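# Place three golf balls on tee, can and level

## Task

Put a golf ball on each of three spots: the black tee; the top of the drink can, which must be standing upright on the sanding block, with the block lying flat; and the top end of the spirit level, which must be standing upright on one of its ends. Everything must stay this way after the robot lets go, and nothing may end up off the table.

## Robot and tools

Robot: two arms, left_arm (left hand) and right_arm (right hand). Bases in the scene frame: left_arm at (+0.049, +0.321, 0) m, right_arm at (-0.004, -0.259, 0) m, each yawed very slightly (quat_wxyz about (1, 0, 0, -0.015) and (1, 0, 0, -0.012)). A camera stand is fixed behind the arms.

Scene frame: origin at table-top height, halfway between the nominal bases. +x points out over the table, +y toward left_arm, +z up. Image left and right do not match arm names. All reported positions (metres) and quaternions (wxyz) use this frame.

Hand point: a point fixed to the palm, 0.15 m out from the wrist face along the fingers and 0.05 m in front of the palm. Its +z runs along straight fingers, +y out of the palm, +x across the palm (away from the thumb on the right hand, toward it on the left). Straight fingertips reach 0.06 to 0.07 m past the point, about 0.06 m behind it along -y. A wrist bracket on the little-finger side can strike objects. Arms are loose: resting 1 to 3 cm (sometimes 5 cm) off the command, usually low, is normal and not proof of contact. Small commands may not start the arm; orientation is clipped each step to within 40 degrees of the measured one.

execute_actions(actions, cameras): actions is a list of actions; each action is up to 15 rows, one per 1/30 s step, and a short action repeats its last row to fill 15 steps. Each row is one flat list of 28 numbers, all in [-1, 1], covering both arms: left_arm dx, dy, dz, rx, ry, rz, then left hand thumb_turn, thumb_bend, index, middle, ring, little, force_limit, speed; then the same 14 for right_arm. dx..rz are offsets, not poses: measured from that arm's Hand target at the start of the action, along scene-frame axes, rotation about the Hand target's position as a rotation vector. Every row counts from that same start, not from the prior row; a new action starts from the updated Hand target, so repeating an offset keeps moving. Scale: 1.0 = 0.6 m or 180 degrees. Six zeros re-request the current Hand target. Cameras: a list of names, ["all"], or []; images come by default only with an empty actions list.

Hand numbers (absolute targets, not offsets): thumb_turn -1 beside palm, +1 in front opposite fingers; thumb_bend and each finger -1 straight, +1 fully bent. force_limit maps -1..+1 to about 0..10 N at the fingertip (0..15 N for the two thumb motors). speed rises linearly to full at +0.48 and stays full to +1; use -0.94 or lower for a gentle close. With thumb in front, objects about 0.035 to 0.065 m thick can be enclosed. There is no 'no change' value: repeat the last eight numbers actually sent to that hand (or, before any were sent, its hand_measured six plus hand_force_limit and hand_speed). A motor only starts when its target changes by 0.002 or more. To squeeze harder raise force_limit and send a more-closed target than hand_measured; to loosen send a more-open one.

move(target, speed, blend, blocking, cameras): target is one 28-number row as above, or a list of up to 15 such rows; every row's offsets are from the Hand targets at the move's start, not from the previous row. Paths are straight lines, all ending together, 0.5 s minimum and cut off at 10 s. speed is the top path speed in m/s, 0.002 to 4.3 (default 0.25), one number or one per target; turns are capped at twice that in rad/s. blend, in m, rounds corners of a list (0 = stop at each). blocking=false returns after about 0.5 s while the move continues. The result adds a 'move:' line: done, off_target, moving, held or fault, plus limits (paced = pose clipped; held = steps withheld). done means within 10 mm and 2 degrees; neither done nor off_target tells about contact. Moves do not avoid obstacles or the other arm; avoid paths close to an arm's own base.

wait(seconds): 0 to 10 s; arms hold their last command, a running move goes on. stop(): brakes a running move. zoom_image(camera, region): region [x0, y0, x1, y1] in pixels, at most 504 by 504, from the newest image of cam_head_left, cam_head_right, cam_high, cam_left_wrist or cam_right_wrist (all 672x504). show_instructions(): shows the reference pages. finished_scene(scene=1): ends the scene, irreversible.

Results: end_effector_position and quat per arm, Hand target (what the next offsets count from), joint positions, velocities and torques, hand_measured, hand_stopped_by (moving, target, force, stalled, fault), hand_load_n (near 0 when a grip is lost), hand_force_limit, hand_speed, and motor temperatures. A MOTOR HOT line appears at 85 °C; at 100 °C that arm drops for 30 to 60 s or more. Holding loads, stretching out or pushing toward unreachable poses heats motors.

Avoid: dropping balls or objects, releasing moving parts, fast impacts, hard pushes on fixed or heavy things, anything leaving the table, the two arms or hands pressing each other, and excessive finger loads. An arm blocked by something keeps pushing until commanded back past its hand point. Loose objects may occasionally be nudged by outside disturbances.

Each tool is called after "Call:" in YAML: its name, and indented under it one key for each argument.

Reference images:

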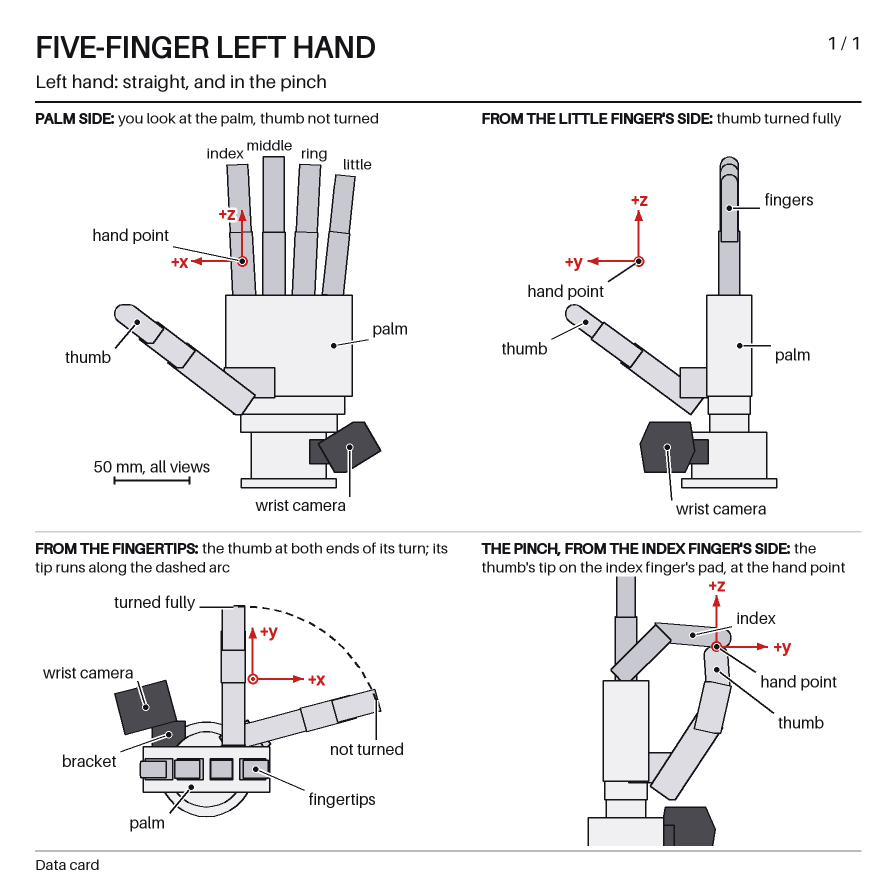

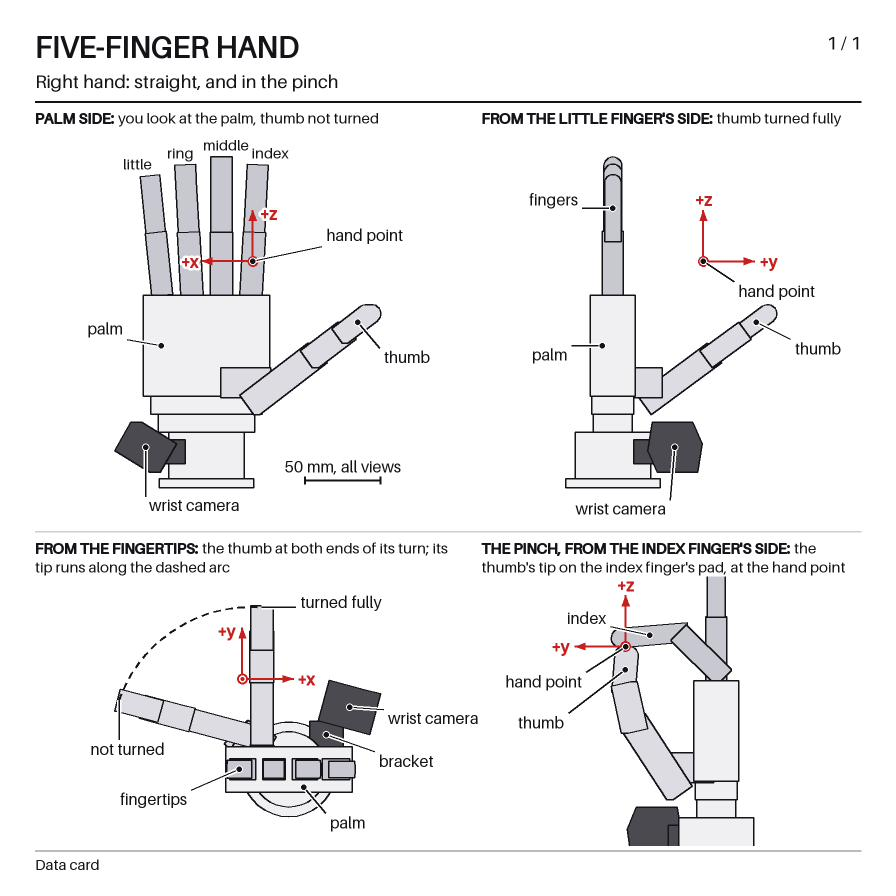

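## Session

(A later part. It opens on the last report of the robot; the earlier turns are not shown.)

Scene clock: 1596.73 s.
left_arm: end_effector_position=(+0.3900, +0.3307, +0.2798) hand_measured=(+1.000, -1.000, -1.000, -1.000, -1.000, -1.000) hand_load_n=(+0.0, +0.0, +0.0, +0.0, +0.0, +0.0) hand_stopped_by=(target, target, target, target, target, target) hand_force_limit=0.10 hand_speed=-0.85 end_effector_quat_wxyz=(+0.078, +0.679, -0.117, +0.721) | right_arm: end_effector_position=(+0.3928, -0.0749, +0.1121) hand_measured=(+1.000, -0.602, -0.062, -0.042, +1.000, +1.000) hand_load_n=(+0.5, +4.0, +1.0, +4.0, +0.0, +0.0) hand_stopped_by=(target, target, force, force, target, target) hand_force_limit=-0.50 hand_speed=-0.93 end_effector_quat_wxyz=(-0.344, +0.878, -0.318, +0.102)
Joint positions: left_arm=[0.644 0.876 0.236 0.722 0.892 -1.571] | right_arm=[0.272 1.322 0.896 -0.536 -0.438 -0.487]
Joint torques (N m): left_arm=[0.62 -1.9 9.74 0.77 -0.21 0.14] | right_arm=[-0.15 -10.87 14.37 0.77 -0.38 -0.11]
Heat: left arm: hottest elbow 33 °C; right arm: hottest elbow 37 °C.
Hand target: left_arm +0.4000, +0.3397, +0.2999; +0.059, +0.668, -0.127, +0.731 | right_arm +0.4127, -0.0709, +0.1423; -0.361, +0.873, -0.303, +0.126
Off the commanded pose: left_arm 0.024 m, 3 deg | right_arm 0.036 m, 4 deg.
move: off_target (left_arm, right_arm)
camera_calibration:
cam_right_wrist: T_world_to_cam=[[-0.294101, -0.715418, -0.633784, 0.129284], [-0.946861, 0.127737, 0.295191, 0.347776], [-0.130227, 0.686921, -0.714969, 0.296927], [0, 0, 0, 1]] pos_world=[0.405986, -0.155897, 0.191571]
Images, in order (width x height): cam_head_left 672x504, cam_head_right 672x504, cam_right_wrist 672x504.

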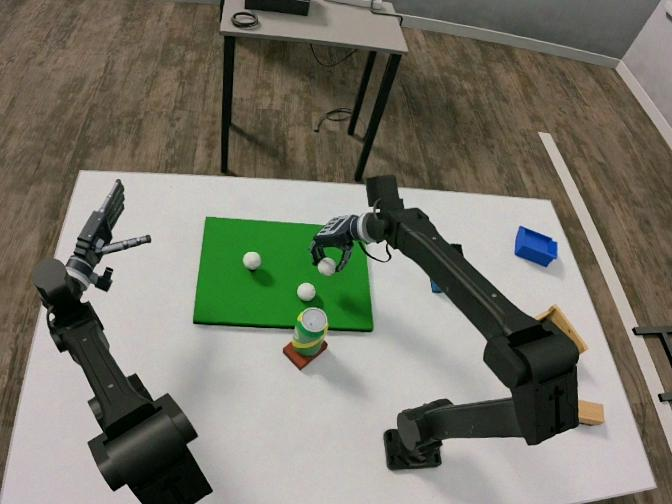

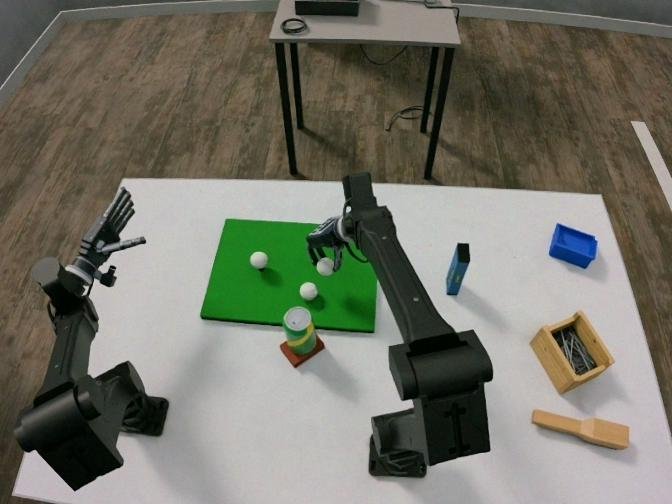

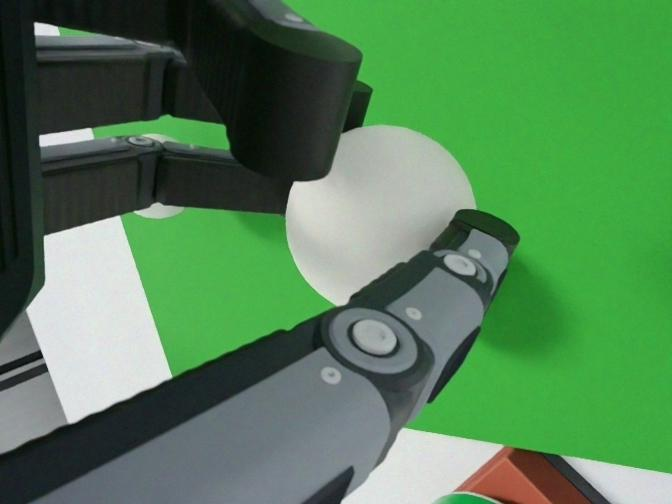

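Call:
move:
  target:
    - [0,0,0,0,0,0,1,-1,-1,-1,-1,-1,0.1,-0.85,0,0,0.19,0,0,0,1,-0.6,0.4,0.4,1,1,-0.5,-0.93]
    - [0,0,0,0,0,0,1,-1,-1,-1,-1,-1,0.1,-0.85,-0.24,0.06,0.19,0,0,0,1,-0.6,0.4,0.4,1,1,-0.5,-0.93]
  speed: [0.12,0.15]
  blend: [0.03,0]
  cameras: ["cam_right_wrist","cam_head_left","cam_head_right","cam_high"]

Scene clock: 1647.17 s.
left_arm: end_effector_position=(+0.3900, +0.3307, +0.2798) hand_measured=(+1.000, -1.000, -1.000, -1.000, -1.000, -1.000) hand_load_n=(+0.0, +0.0, +0.0, +0.0, +0.0, +0.0) hand_stopped_by=(target, target, target, target, target, target) hand_force_limit=0.10 hand_speed=-0.85 end_effector_quat_wxyz=(+0.078, +0.679, -0.117, +0.721) | right_arm: end_effector_position=(+0.2727, -0.0360, +0.2505) hand_measured=(+1.000, -0.602, -0.062, -0.042, +1.000, +1.000) hand_load_n=(+1.0, +4.0, +1.0, +4.0, +0.0, +0.0) hand_stopped_by=(target, target, force, force, target, target) hand_force_limit=-0.50 hand_speed=-0.93 end_effector_quat_wxyz=(-0.357, +0.876, -0.300, +0.127)
Joint positions: left_arm=[0.644 0.876 0.236 0.722 0.892 -1.571] | right_arm=[0.524 0.914 0.952 -0.873 -0.275 -0.304]
Joint torques (N m): left_arm=[0.62 -1.9 9.73 0.77 -0.2 0.15] | right_arm=[1.26 -5.07 11.03 0.95 0.05 0.15]
Heat: left arm: hottest elbow 34 °C; right arm: hottest elbow 40 °C.
Hand target: left_arm +0.4000, +0.3397, +0.2999; +0.059, +0.668, -0.127, +0.731 | right_arm +0.2687, -0.0349, +0.2563; -0.361, +0.873, -0.303, +0.126
Off the commanded pose: left_arm 0.024 m, 3 deg | right_arm 0.007 m, 1 deg.
move: off_target (left_arm)
camera_calibration:
cam_right_wrist: T_world_to_cam=[[-0.239865, -0.717136, -0.654355, 0.199871], [-0.96621, 0.110838, 0.232709, 0.208578], [-0.0943571, 0.688063, -0.71949, 0.344983], [0, 0, 0, 1]] pos_world=[0.282024, -0.117154, 0.33046]
Images, in order (width x height): cam_head_left 672x504, cam_head_right 672x504, cam_high 672x504, cam_right_wrist 672x504.

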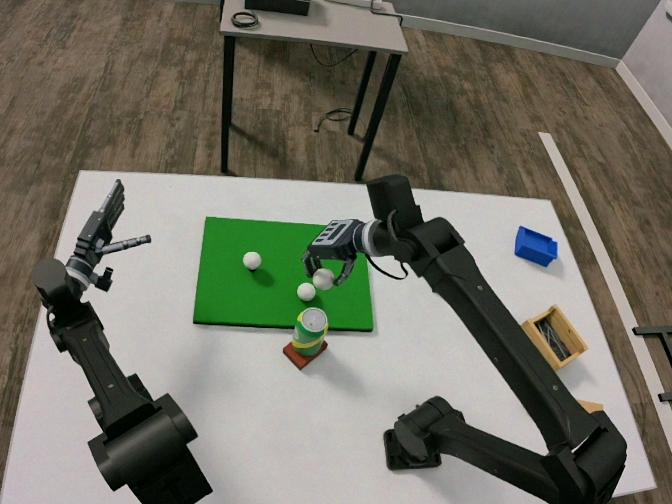

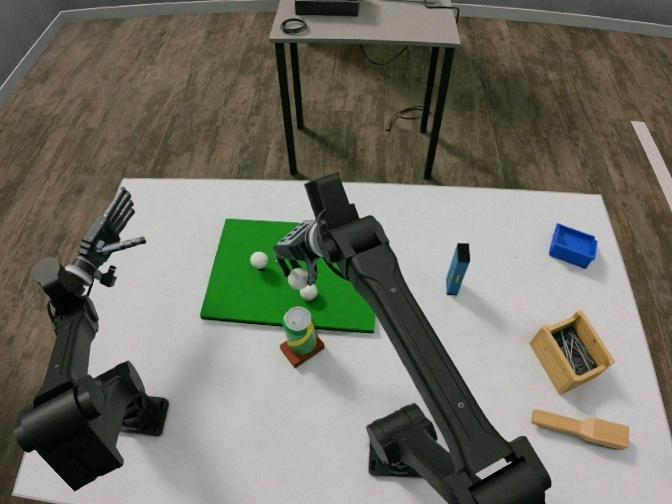

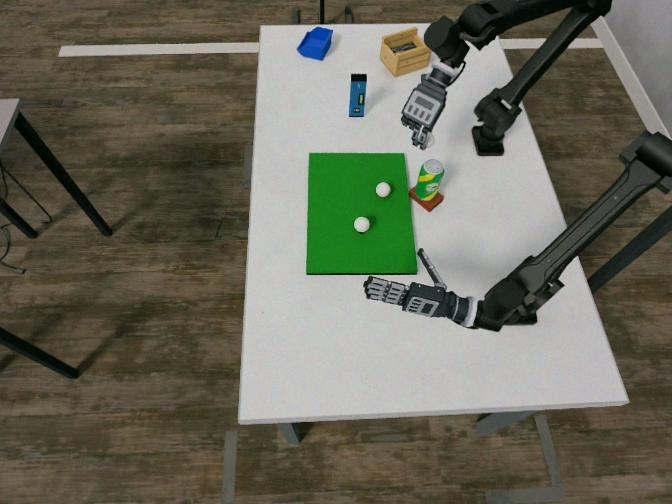

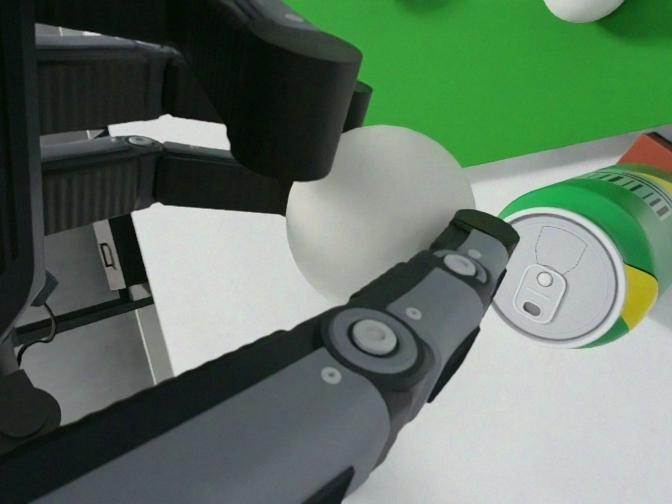

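Call:
move:
  target:
    - [0,0,0,0,0,0,1,-1,-1,-1,-1,-1,0.1,-0.85,-0.0693,0.005,0,0,0,0,1,-0.6,0.4,0.4,1,1,-0.5,-0.93]
    - [0,0,0,0,0,0,1,-1,-1,-1,-1,-1,0.1,-0.85,-0.0693,0.005,-0.08,0,0,0,1,-0.6,0.4,0.4,1,1,-0.5,-0.93]
  speed: [0.1,0.05]
  blend: [0.01,0]
  cameras: ["cam_right_wrist","cam_head_left","cam_head_right","cam_high"]

Call:
zoom_image:
  camera: "cam_head_left"
  region: [260, 260, 360, 370]

Call:
zoom_image:
  camera: "cam_head_right"
  region: [250, 260, 350, 370]

Call:
zoom_image:
  camera: "cam_high"
  region: [390, 110, 490, 220]

Scene clock: 1669.97 s.
left_arm: end_effector_position=(+0.3900, +0.3307, +0.2798) hand_measured=(+1.000, -1.000, -1.000, -1.000, -1.000, -1.000) hand_load_n=(-0.5, +0.0, +0.0, +0.0, +0.0, +0.0) hand_stopped_by=(target, target, target, target, target, target) hand_force_limit=0.10 hand_speed=-0.85 end_effector_quat_wxyz=(+0.078, +0.679, -0.117, +0.721) | right_arm: end_effector_position=(+0.2240, -0.0374, +0.1972) hand_measured=(+1.000, -0.602, -0.062, -0.042, +1.000, +1.000) hand_load_n=(+0.5, +4.0, +1.0, +3.5, +0.0, +0.0) hand_stopped_by=(target, target, force, force, target, target) hand_force_limit=-0.50 hand_speed=-0.93 end_effector_quat_wxyz=(-0.342, +0.882, -0.304, +0.116)
Joint positions: left_arm=[0.644 0.876 0.236 0.722 0.892 -1.571] | right_arm=[0.619 0.812 0.773 -0.818 -0.211 -0.232]
Joint torques (N m): left_arm=[0.62 -1.9 9.76 0.77 -0.2 0.15] | right_arm=[1.26 -3.84 11.07 2.33 0.09 0.14]
Heat: left arm: hottest elbow 34 °C; right arm: hottest elbow 41 °C.
Hand target: left_arm +0.4000, +0.3397, +0.2999; +0.059, +0.668, -0.127, +0.731 | right_arm +0.2272, -0.0319, +0.2083; -0.361, +0.873, -0.303, +0.126
Off the commanded pose: left_arm 0.024 m, 3 deg | right_arm 0.013 m, 3 deg.
move: off_target (left_arm, right_arm)
camera_calibration:
cam_right_wrist: T_world_to_cam=[[-0.260546, -0.731102, -0.63056, 0.151683], [-0.958266, 0.116239, 0.261181, 0.166835], [-0.117655, 0.672293, -0.730875, 0.309889], [0, 0, 0, 1]] pos_world=[0.235853, -0.116834, 0.278561]
Images, in order (width x height): cam_head_left 672x504, cam_head_right 672x504, cam_high 672x504, cam_right_wrist 672x504.

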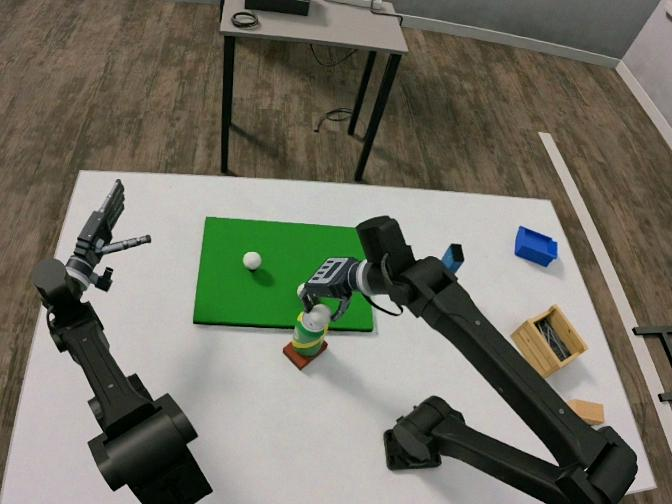

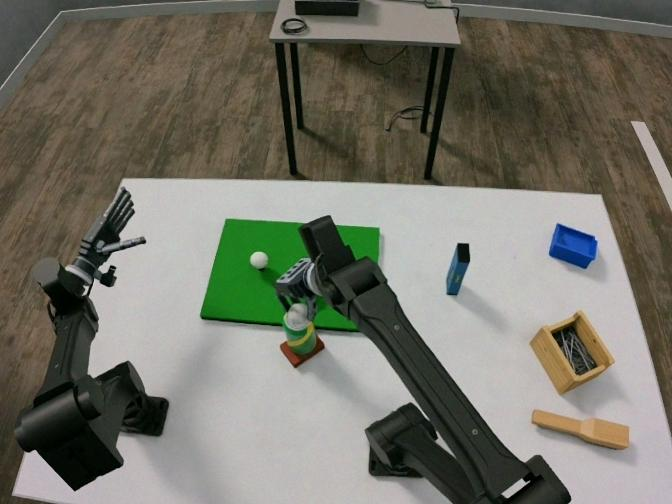

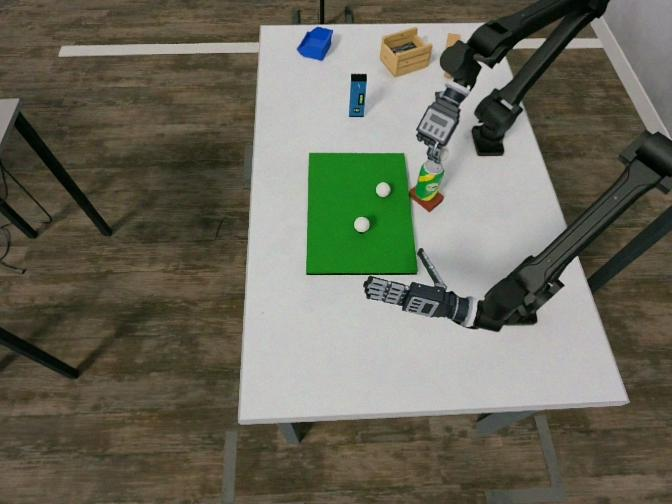

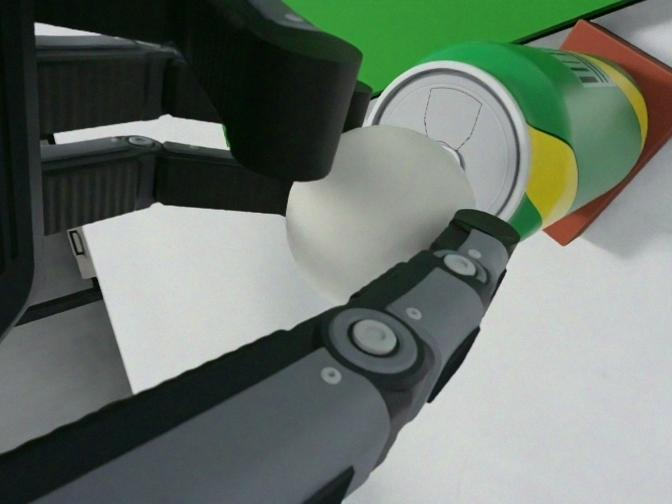

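Scaled by 4.582 from the camera's 672x504 image, which has a finer 960x720 frame.

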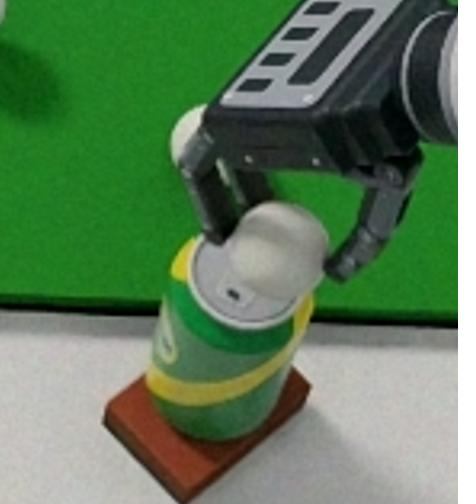

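Scaled by 4.582 from the camera's 672x504 image, which has a finer 960x720 frame.

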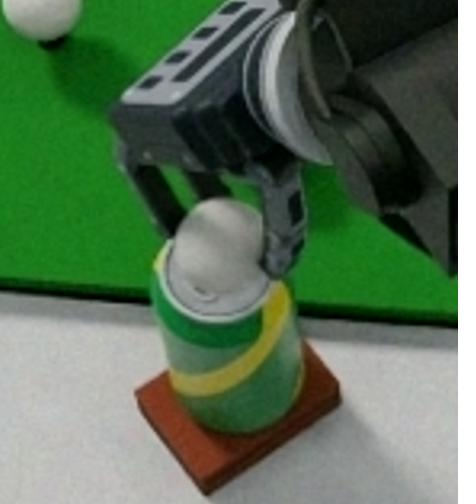

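Scaled by 4.582 from the camera's 672x504 image, which has a finer 960x720 frame.

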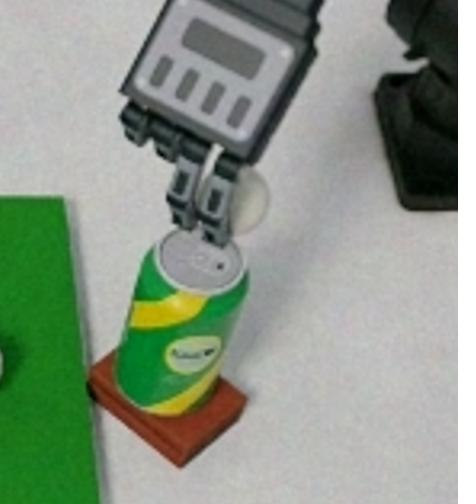

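Call:
zoom_image:
  camera: "cam_right_wrist"
  region: [340, 30, 560, 250]

Scaled by 2.291 from the camera's 672x504 image, which has a finer 960x720 frame.

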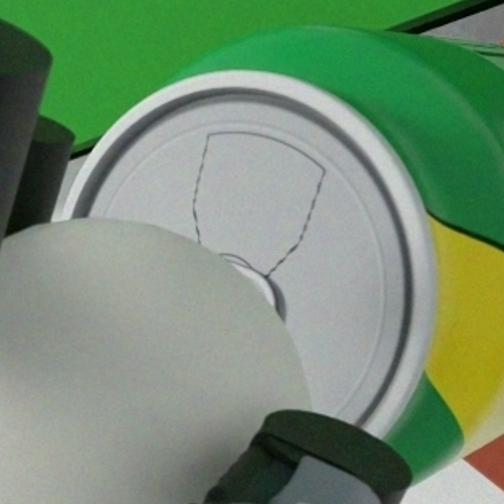

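Call:
move:
  target: [0,0,0,0,0,0,1,-1,-1,-1,-1,-1,0.1,-0.85,0.026,0.01,-0.033,0,0,0,1,-0.6,0.4,0.4,1,1,-0.5,-0.93]
  speed: 0.04
  cameras: ["cam_right_wrist","cam_head_left","cam_head_right","cam_high"]

Call:
zoom_image:
  camera: "cam_head_left"
  region: [260, 260, 360, 370]

Call:
zoom_image:
  camera: "cam_head_right"
  region: [250, 260, 350, 370]

Call:
zoom_image:
  camera: "cam_high"
  region: [390, 110, 490, 220]

Scene clock: 1726.50 s.
left_arm: end_effector_position=(+0.3900, +0.3307, +0.2798) hand_measured=(+1.000, -1.000, -1.000, -1.000, -1.000, -1.000) hand_load_n=(-0.5, +0.0, +0.0, +0.0, +0.0, +0.0) hand_stopped_by=(target, target, target, target, target, target) hand_force_limit=0.10 hand_speed=-0.85 end_effector_quat_wxyz=(+0.078, +0.679, -0.117, +0.721) | right_arm: end_effector_position=(+0.2349, -0.0293, +0.1837) hand_measured=(+1.000, -0.602, -0.062, -0.042, +1.000, +1.000) hand_load_n=(+0.5, +4.0, +1.0, +3.5, +0.0, +0.0) hand_stopped_by=(target, target, force, force, target, target) hand_force_limit=-0.50 hand_speed=-0.93 end_effector_quat_wxyz=(-0.350, +0.879, -0.301, +0.121)
Joint positions: left_arm=[0.644 0.876 0.236 0.722 0.892 -1.571] | right_arm=[0.619 0.844 0.745 -0.738 -0.214 -0.232]
Joint torques (N m): left_arm=[0.62 -1.85 9.73 0.79 -0.2 0.15] | right_arm=[-0.09 -2.37 11.11 2.37 -0.2 0.02]
Motor temperatures (°C): left_arm=[17 18 35 16 18 17] | right_arm=[17 17 40 17 15 18]
Heat: left arm: hottest elbow 35 °C; right arm: hottest elbow 40 °C.
Hand target: left_arm +0.4000, +0.3397, +0.2999; +0.059, +0.668, -0.127, +0.731 | right_arm +0.2428, -0.0259, +0.1885; -0.361, +0.873, -0.303, +0.126
Off the commanded pose: left_arm 0.024 m, 3 deg | right_arm 0.010 m, 2 deg.
move: off_target (left_arm)
camera_calibration:
cam_right_wrist: T_world_to_cam=[[-0.249374, -0.723294, -0.64394, 0.151952], [-0.962372, 0.11097, 0.248045, 0.183062], [-0.107952, 0.681565, -0.723751, 0.292461], [0, 0, 0, 1]] pos_world=[0.245639, -0.10974, 0.264109]
Images, in order (width x height): cam_head_left 672x504, cam_head_right 672x504, cam_high 672x504, cam_right_wrist 672x504.

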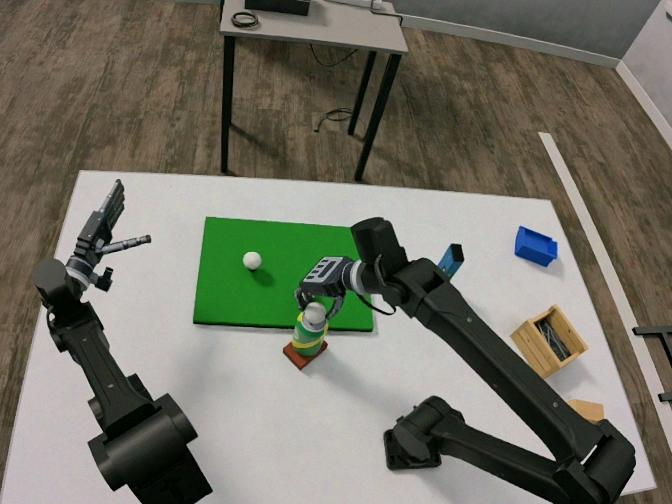

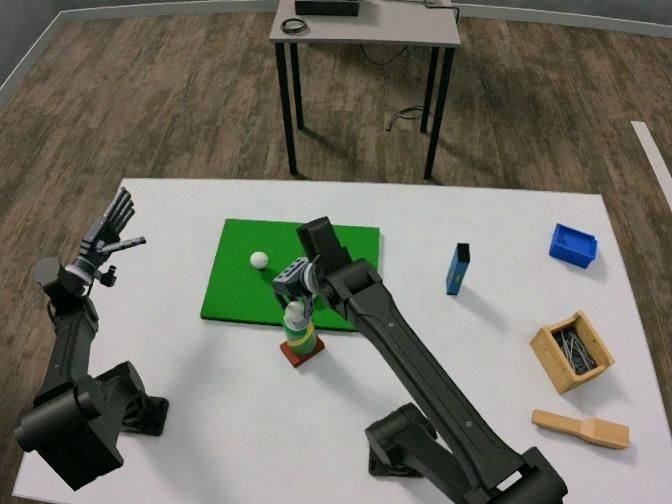

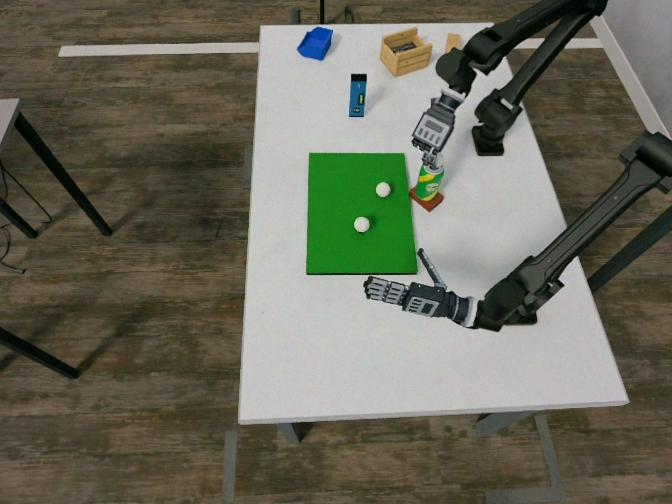

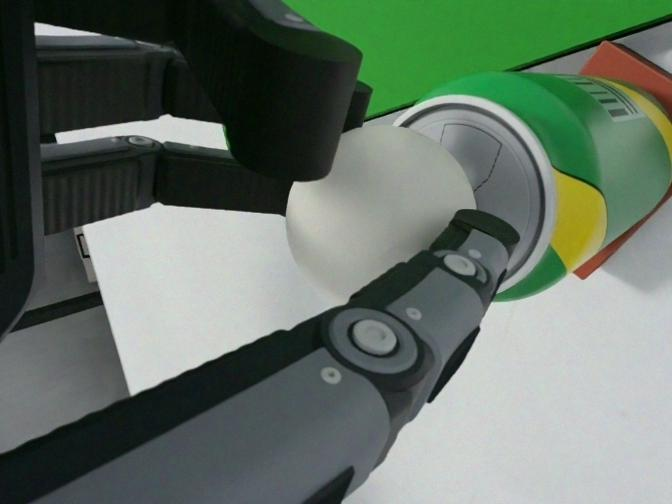

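Scaled by 4.582 from the camera's 672x504 image, which has a finer 960x720 frame.

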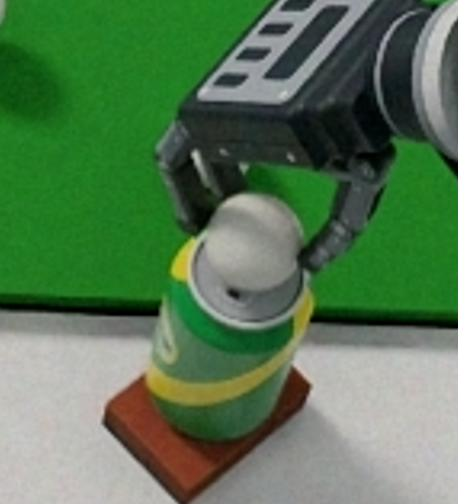

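Scaled by 4.582 from the camera's 672x504 image, which has a finer 960x720 frame.

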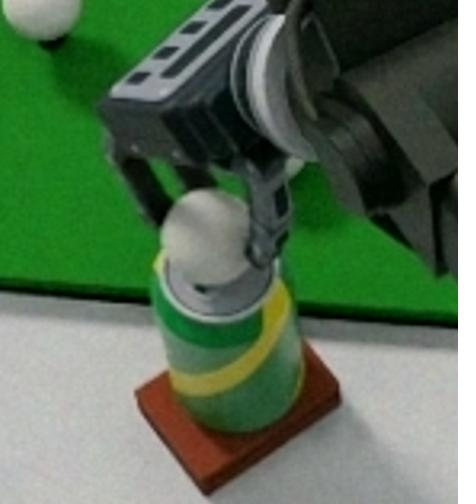

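Scaled by 4.582 from the camera's 672x504 image, which has a finer 960x720 frame.

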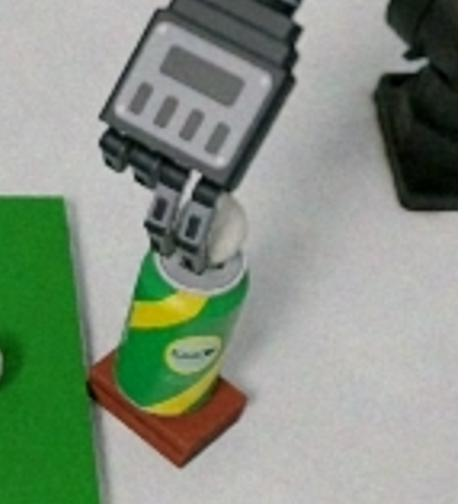

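Call:
zoom_image:
  camera: "cam_right_wrist"
  region: [370, 70, 590, 310]

Scaled by 2.100 from the camera's 672x504 image, which has a finer 960x720 frame.

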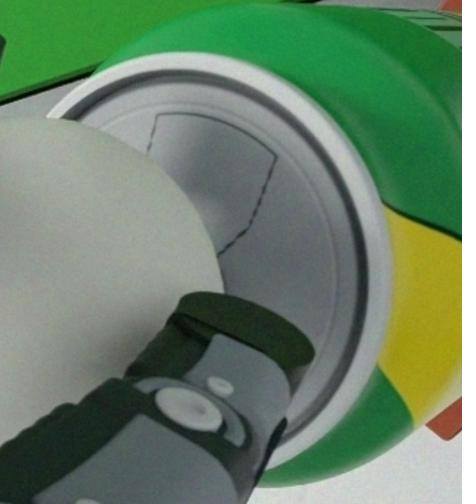

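Call:
move:
  target: [0,0,0,0,0,0,1,-1,-1,-1,-1,-1,0.1,-0.85,0.003,-0.0065,-0.024,0,0,0,1,-0.6,0.4,0.4,1,1,-0.5,-0.93]
  speed: 0.03
  cameras: ["cam_right_wrist","cam_head_left","cam_head_right"]

Call:
zoom_image:
  camera: "cam_head_left"
  region: [260, 260, 360, 370]

Call:
zoom_image:
  camera: "cam_head_right"
  region: [250, 260, 350, 370]

Call:
zoom_image:
  camera: "cam_right_wrist"
  region: [370, 70, 590, 310]

Scene clock: 1758.53 s.
left_arm: end_effector_position=(+0.3900, +0.3307, +0.2798) hand_measured=(+1.000, -1.000, -1.000, -1.000, -1.000, -1.000) hand_load_n=(-0.5, +0.0, +0.0, +0.0, +0.0, +0.0) hand_stopped_by=(target, target, target, target, target, target) hand_force_limit=0.10 hand_speed=-0.85 end_effector_quat_wxyz=(+0.078, +0.679, -0.117, +0.721) | right_arm: end_effector_position=(+0.2377, -0.0303, +0.1752) hand_measured=(+1.000, -0.602, -0.062, -0.042, +1.000, +1.000) hand_load_n=(+0.5, +4.0, +0.5, +3.5, +0.0, +0.0) hand_stopped_by=(target, target, force, force, target, target) hand_force_limit=-0.50 hand_speed=-0.93 end_effector_quat_wxyz=(-0.357, +0.874, -0.306, +0.121)
Joint positions: left_arm=[0.644 0.876 0.236 0.722 0.892 -1.571] | right_arm=[0.604 0.844 0.718 -0.7 -0.226 -0.228]
Joint torques (N m): left_arm=[0.62 -1.9 9.74 0.77 -0.2 0.14] | right_arm=[-0.26 -2.14 10.47 2.32 -0.13 -0.11]
Heat: left arm: hottest elbow 35 °C; right arm: hottest elbow 41 °C.
Hand target: left_arm +0.4000, +0.3397, +0.2999; +0.059, +0.668, -0.127, +0.731 | right_arm +0.2446, -0.0298, +0.1741; -0.361, +0.873, -0.303, +0.126
Off the commanded pose: left_arm 0.024 m, 3 deg | right_arm 0.007 m, 1 deg.
move: off_target (left_arm)
camera_calibration:
cam_right_wrist: T_world_to_cam=[[-0.255929, -0.710602, -0.655397, 0.15038], [-0.961526, 0.117104, 0.248503, 0.18793], [-0.0998371, 0.693781, -0.713232, 0.284004], [0, 0, 0, 1]] pos_world=[0.247541, -0.112183, 0.254418]
Images, in order (width x height): cam_head_left 672x504, cam_head_right 672x504, cam_right_wrist 672x504.

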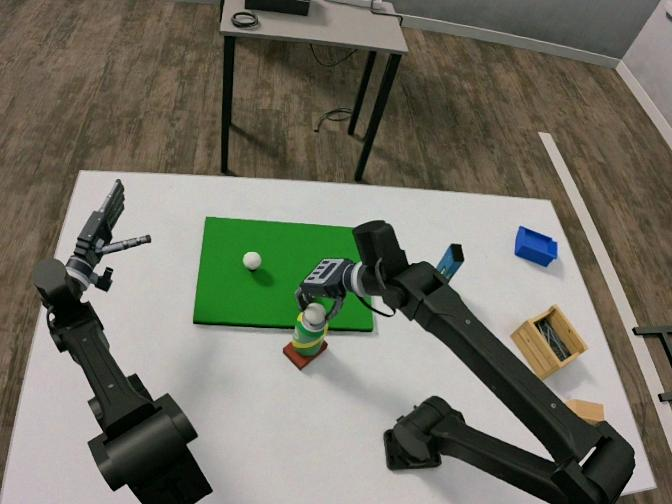

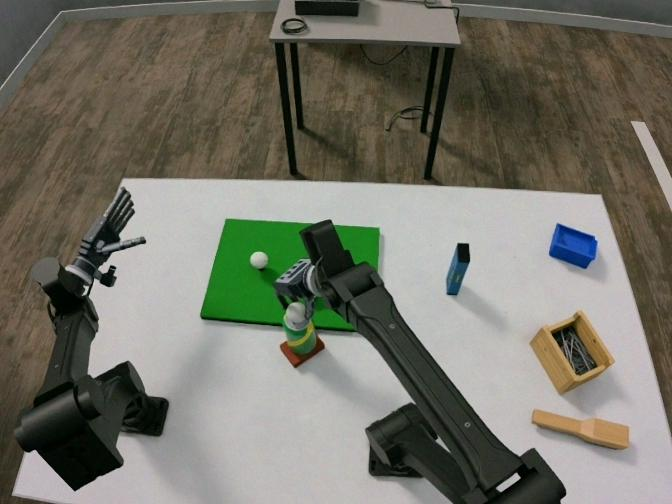

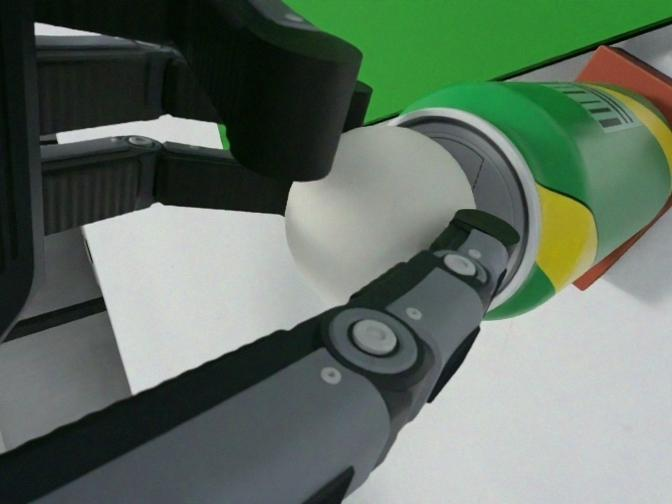

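Scaled by 4.582 from the camera's 672x504 image, which has a finer 960x720 frame.

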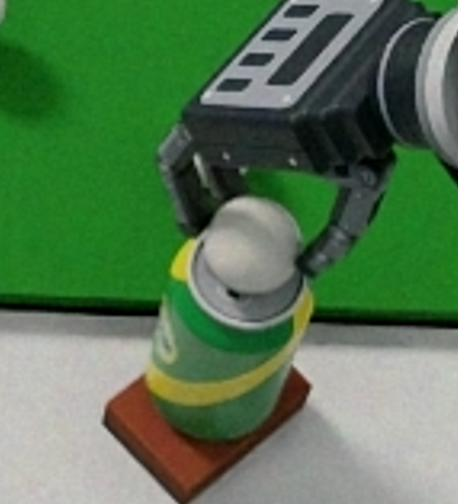

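Scaled by 4.582 from the camera's 672x504 image, which has a finer 960x720 frame.

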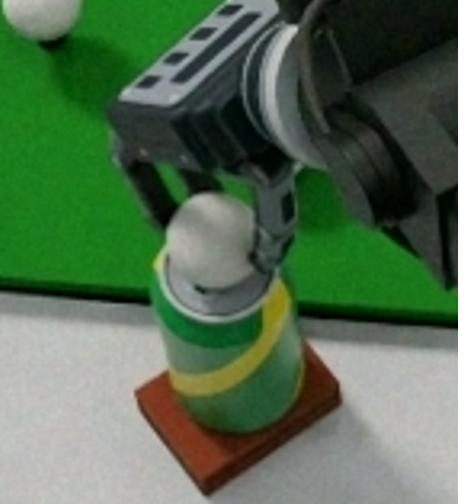

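Scaled by 2.100 from the camera's 672x504 image, which has a finer 960x720 frame.

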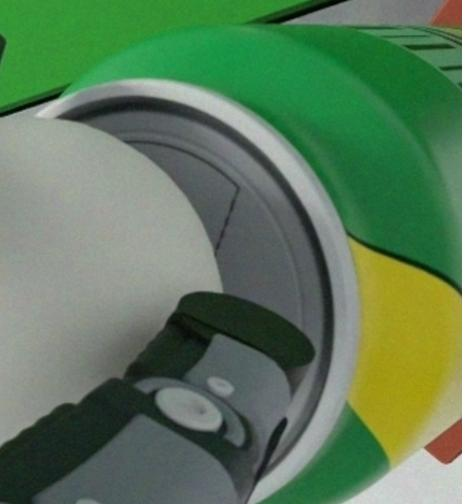

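Call:
execute_actions:
  actions: []
  cameras: ["cam_head_left","cam_head_right","cam_right_wrist"]

Call:
zoom_image:
  camera: "cam_head_left"
  region: [260, 260, 360, 370]

Call:
zoom_image:
  camera: "cam_head_right"
  region: [250, 260, 350, 370]

Scene clock: 1784.77 s.
left_arm: end_effector_position=(+0.3900, +0.3307, +0.2798) hand_measured=(+1.000, -1.000, -1.000, -1.000, -1.000, -1.000) hand_load_n=(+0.0, +0.0, +0.0, +0.0, +0.0, +0.0) hand_stopped_by=(target, target, target, target, target, target) hand_force_limit=0.10 hand_speed=-0.85 end_effector_quat_wxyz=(+0.078, +0.679, -0.117, +0.721) | right_arm: end_effector_position=(+0.2377, -0.0303, +0.1752) hand_measured=(+1.000, -0.602, -0.062, -0.042, +1.000, +1.000) hand_load_n=(+0.5, +4.0, +1.0, +3.5, +0.0, +0.0) hand_stopped_by=(target, target, force, force, target, target) hand_force_limit=-0.50 hand_speed=-0.93 end_effector_quat_wxyz=(-0.357, +0.874, -0.306, +0.121)
Joint positions: left_arm=[0.644 0.876 0.236 0.722 0.892 -1.571] | right_arm=[0.604 0.844 0.718 -0.7 -0.226 -0.228]
Joint velocities: within noise
Joint torques (N m): left_arm=[0.67 -1.85 9.74 0.77 -0.2 0.14] | right_arm=[-0.26 -2.14 10.47 2.32 -0.13 -0.11]
Motor temperatures (°C): left_arm=[17 18 35 16 18 17] | right_arm=[17 17 41 17 15 18]
Heat: left arm: hottest elbow 35 °C; right arm: hottest elbow 41 °C.
Hand target: left_arm +0.4000, +0.3397, +0.2999; +0.059, +0.668, -0.127, +0.731 | right_arm +0.2446, -0.0298, +0.1741; -0.361, +0.873, -0.303, +0.126
Off the commanded pose: left_arm 0.024 m, 3 deg | right_arm 0.007 m, 1 deg.
camera_calibration:
cam_right_wrist: T_world_to_cam=[[-0.255929, -0.710602, -0.655397, 0.15038], [-0.961526, 0.117104, 0.248503, 0.18793], [-0.0998371, 0.693781, -0.713232, 0.284004], [0, 0, 0, 1]] pos_world=[0.247541, -0.112183, 0.254418]
Images, in order (width x height): cam_head_left 672x504, cam_head_right 672x504, cam_right_wrist 672x504.

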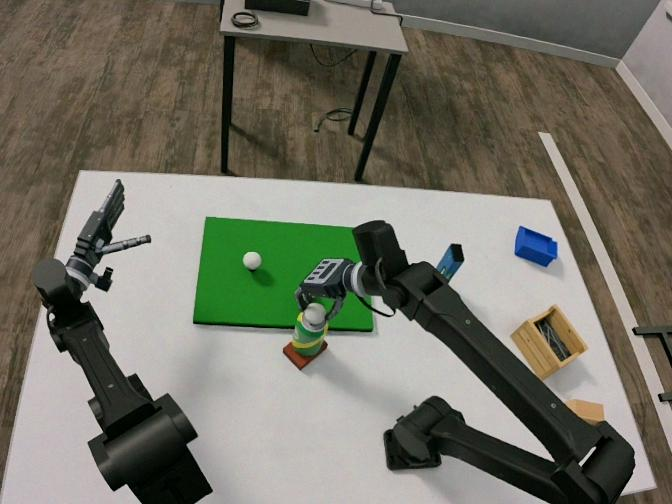

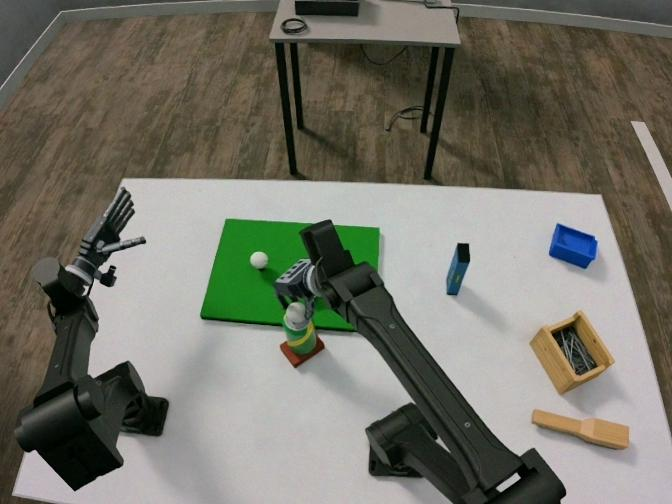

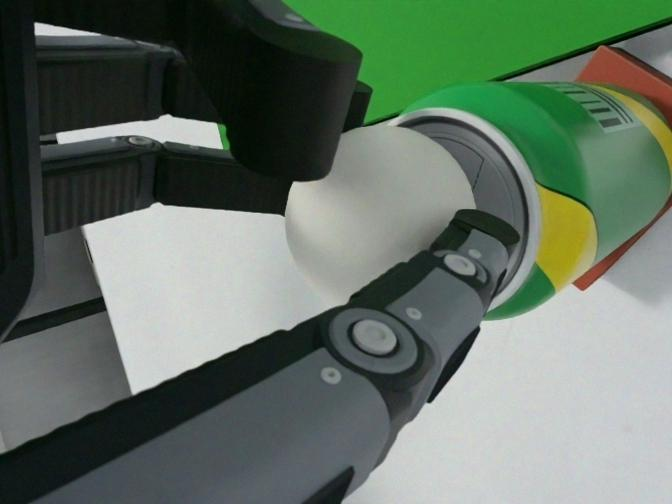

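Scaled by 4.582 from the camera's 672x504 image, which has a finer 960x720 frame.

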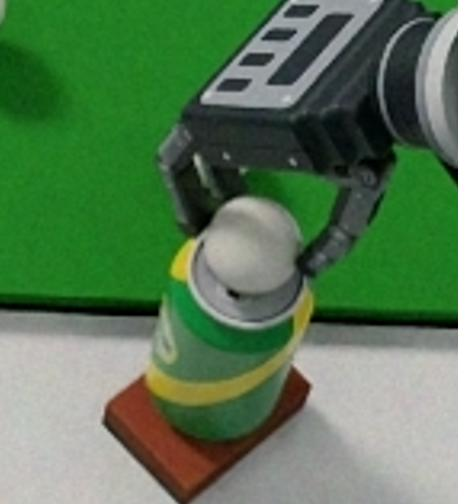

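Scaled by 4.582 from the camera's 672x504 image, which has a finer 960x720 frame.

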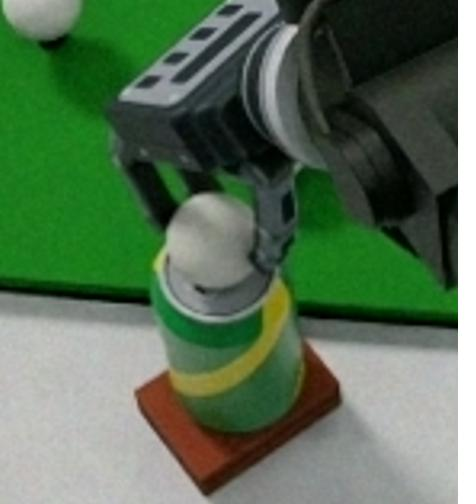

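Call:
zoom_image:
  camera: "cam_right_wrist"
  region: [260, 80, 600, 335]

Scaled by 1.482 from the camera's 672x504 image, which has a finer 960x720 frame.

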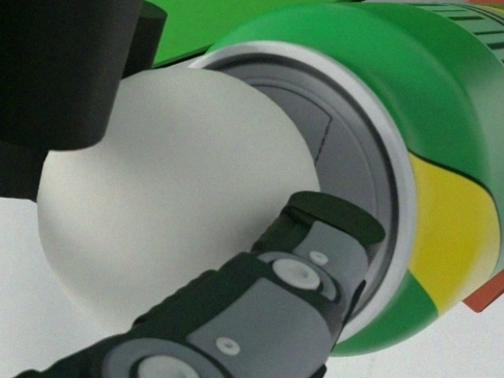

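Call:
move:
  target: [0,0,0,0,0,0,1,-1,-1,-1,-1,-1,0.1,-0.85,-0.0033,-0.0058,-0.0150,0,0,0,1,-0.6,0.4,0.4,1,1,-0.5,-0.93]
  speed: 0.02
  cameras: ["cam_head_left","cam_head_right","cam_right_wrist"]

Call:
zoom_image:
  camera: "cam_head_left"
  region: [260, 260, 360, 370]

Call:
zoom_image:
  camera: "cam_head_right"
  region: [250, 260, 350, 370]

Scene clock: 1851.80 s.
left_arm: end_effector_position=(+0.3900, +0.3307, +0.2798) hand_measured=(+1.000, -1.000, -1.000, -1.000, -1.000, -1.000) hand_load_n=(-0.5, +0.0, +0.0, +0.0, +0.0, +0.0) hand_stopped_by=(target, target, target, target, target, target) hand_force_limit=0.10 hand_speed=-0.85 end_effector_quat_wxyz=(+0.078, +0.679, -0.117, +0.721) | right_arm: end_effector_position=(+0.2423, -0.0314, +0.1732) hand_measured=(+1.000, -0.602, -0.062, -0.042, +1.000, +1.000) hand_load_n=(+0.5, +4.5, +1.0, +2.5, +0.0, +0.0) hand_stopped_by=(target, target, force, force, target, target) hand_force_limit=-0.50 hand_speed=-0.93 end_effector_quat_wxyz=(-0.362, +0.870, -0.310, +0.125)
Joint positions: left_arm=[0.644 0.876 0.236 0.722 0.892 -1.571] | right_arm=[0.59 0.844 0.707 -0.675 -0.232 -0.228]
Joint torques (N m): left_arm=[0.62 -1.85 9.74 0.79 -0.2 0.14] | right_arm=[-0.15 -2.73 9.07 2.04 -0.08 -0.16]
Heat: left arm: hottest elbow 35 °C; right arm: hottest elbow 40 °C.
Hand target: left_arm +0.4000, +0.3397, +0.2999; +0.059, +0.668, -0.127, +0.731 | right_arm +0.2426, -0.0333, +0.1651; -0.361, +0.873, -0.303, +0.126
Off the commanded pose: left_arm 0.024 m, 3 deg | right_arm 0.008 m, 1 deg.
move: off_target (left_arm)
camera_calibration:
cam_right_wrist: T_world_to_cam=[[-0.256677, -0.700691, -0.665695, 0.151752], [-0.962608, 0.123605, 0.241056, 0.194745], [-0.0866226, 0.702677, -0.706217, 0.279619], [0, 0, 0, 1]] pos_world=[0.250635, -0.114221, 0.251548]
Images, in order (width x height): cam_head_left 672x504, cam_head_right 672x504, cam_right_wrist 672x504.

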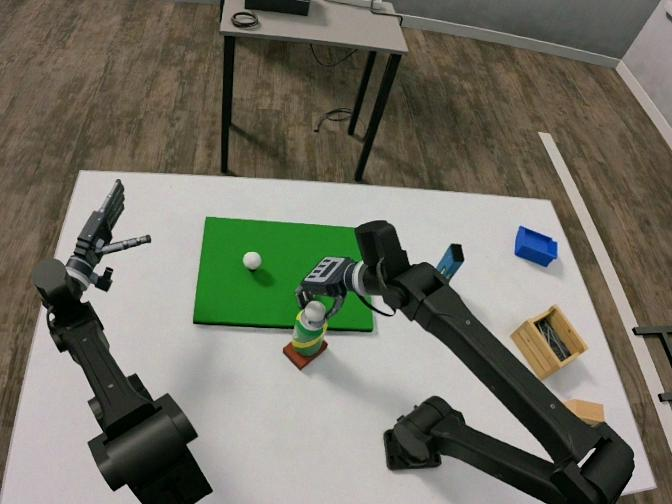

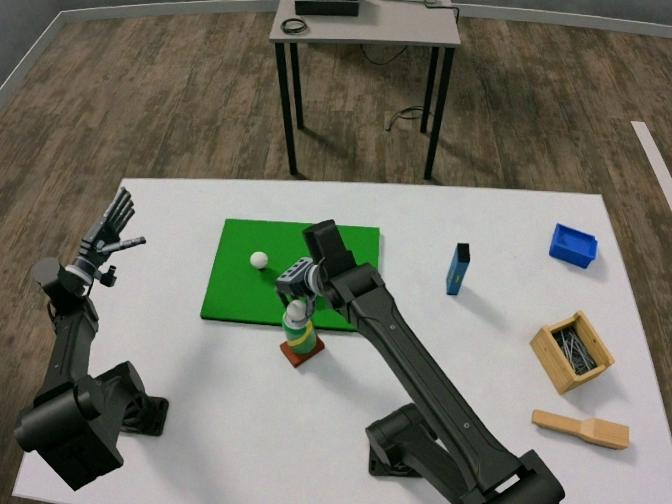

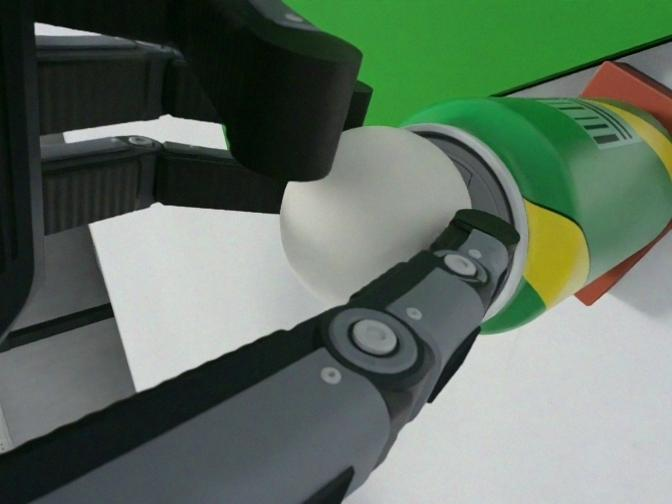

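Scaled by 4.582 from the camera's 672x504 image, which has a finer 960x720 frame.

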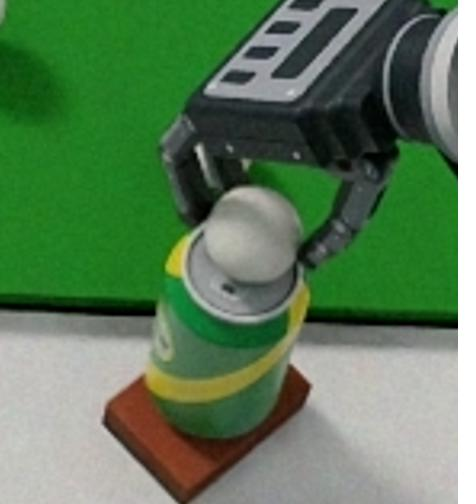

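Scaled by 4.582 from the camera's 672x504 image, which has a finer 960x720 frame.

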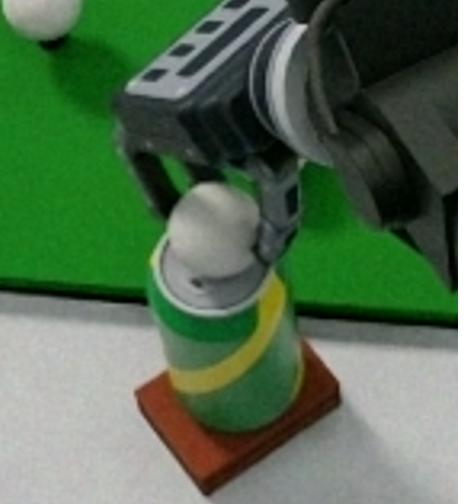

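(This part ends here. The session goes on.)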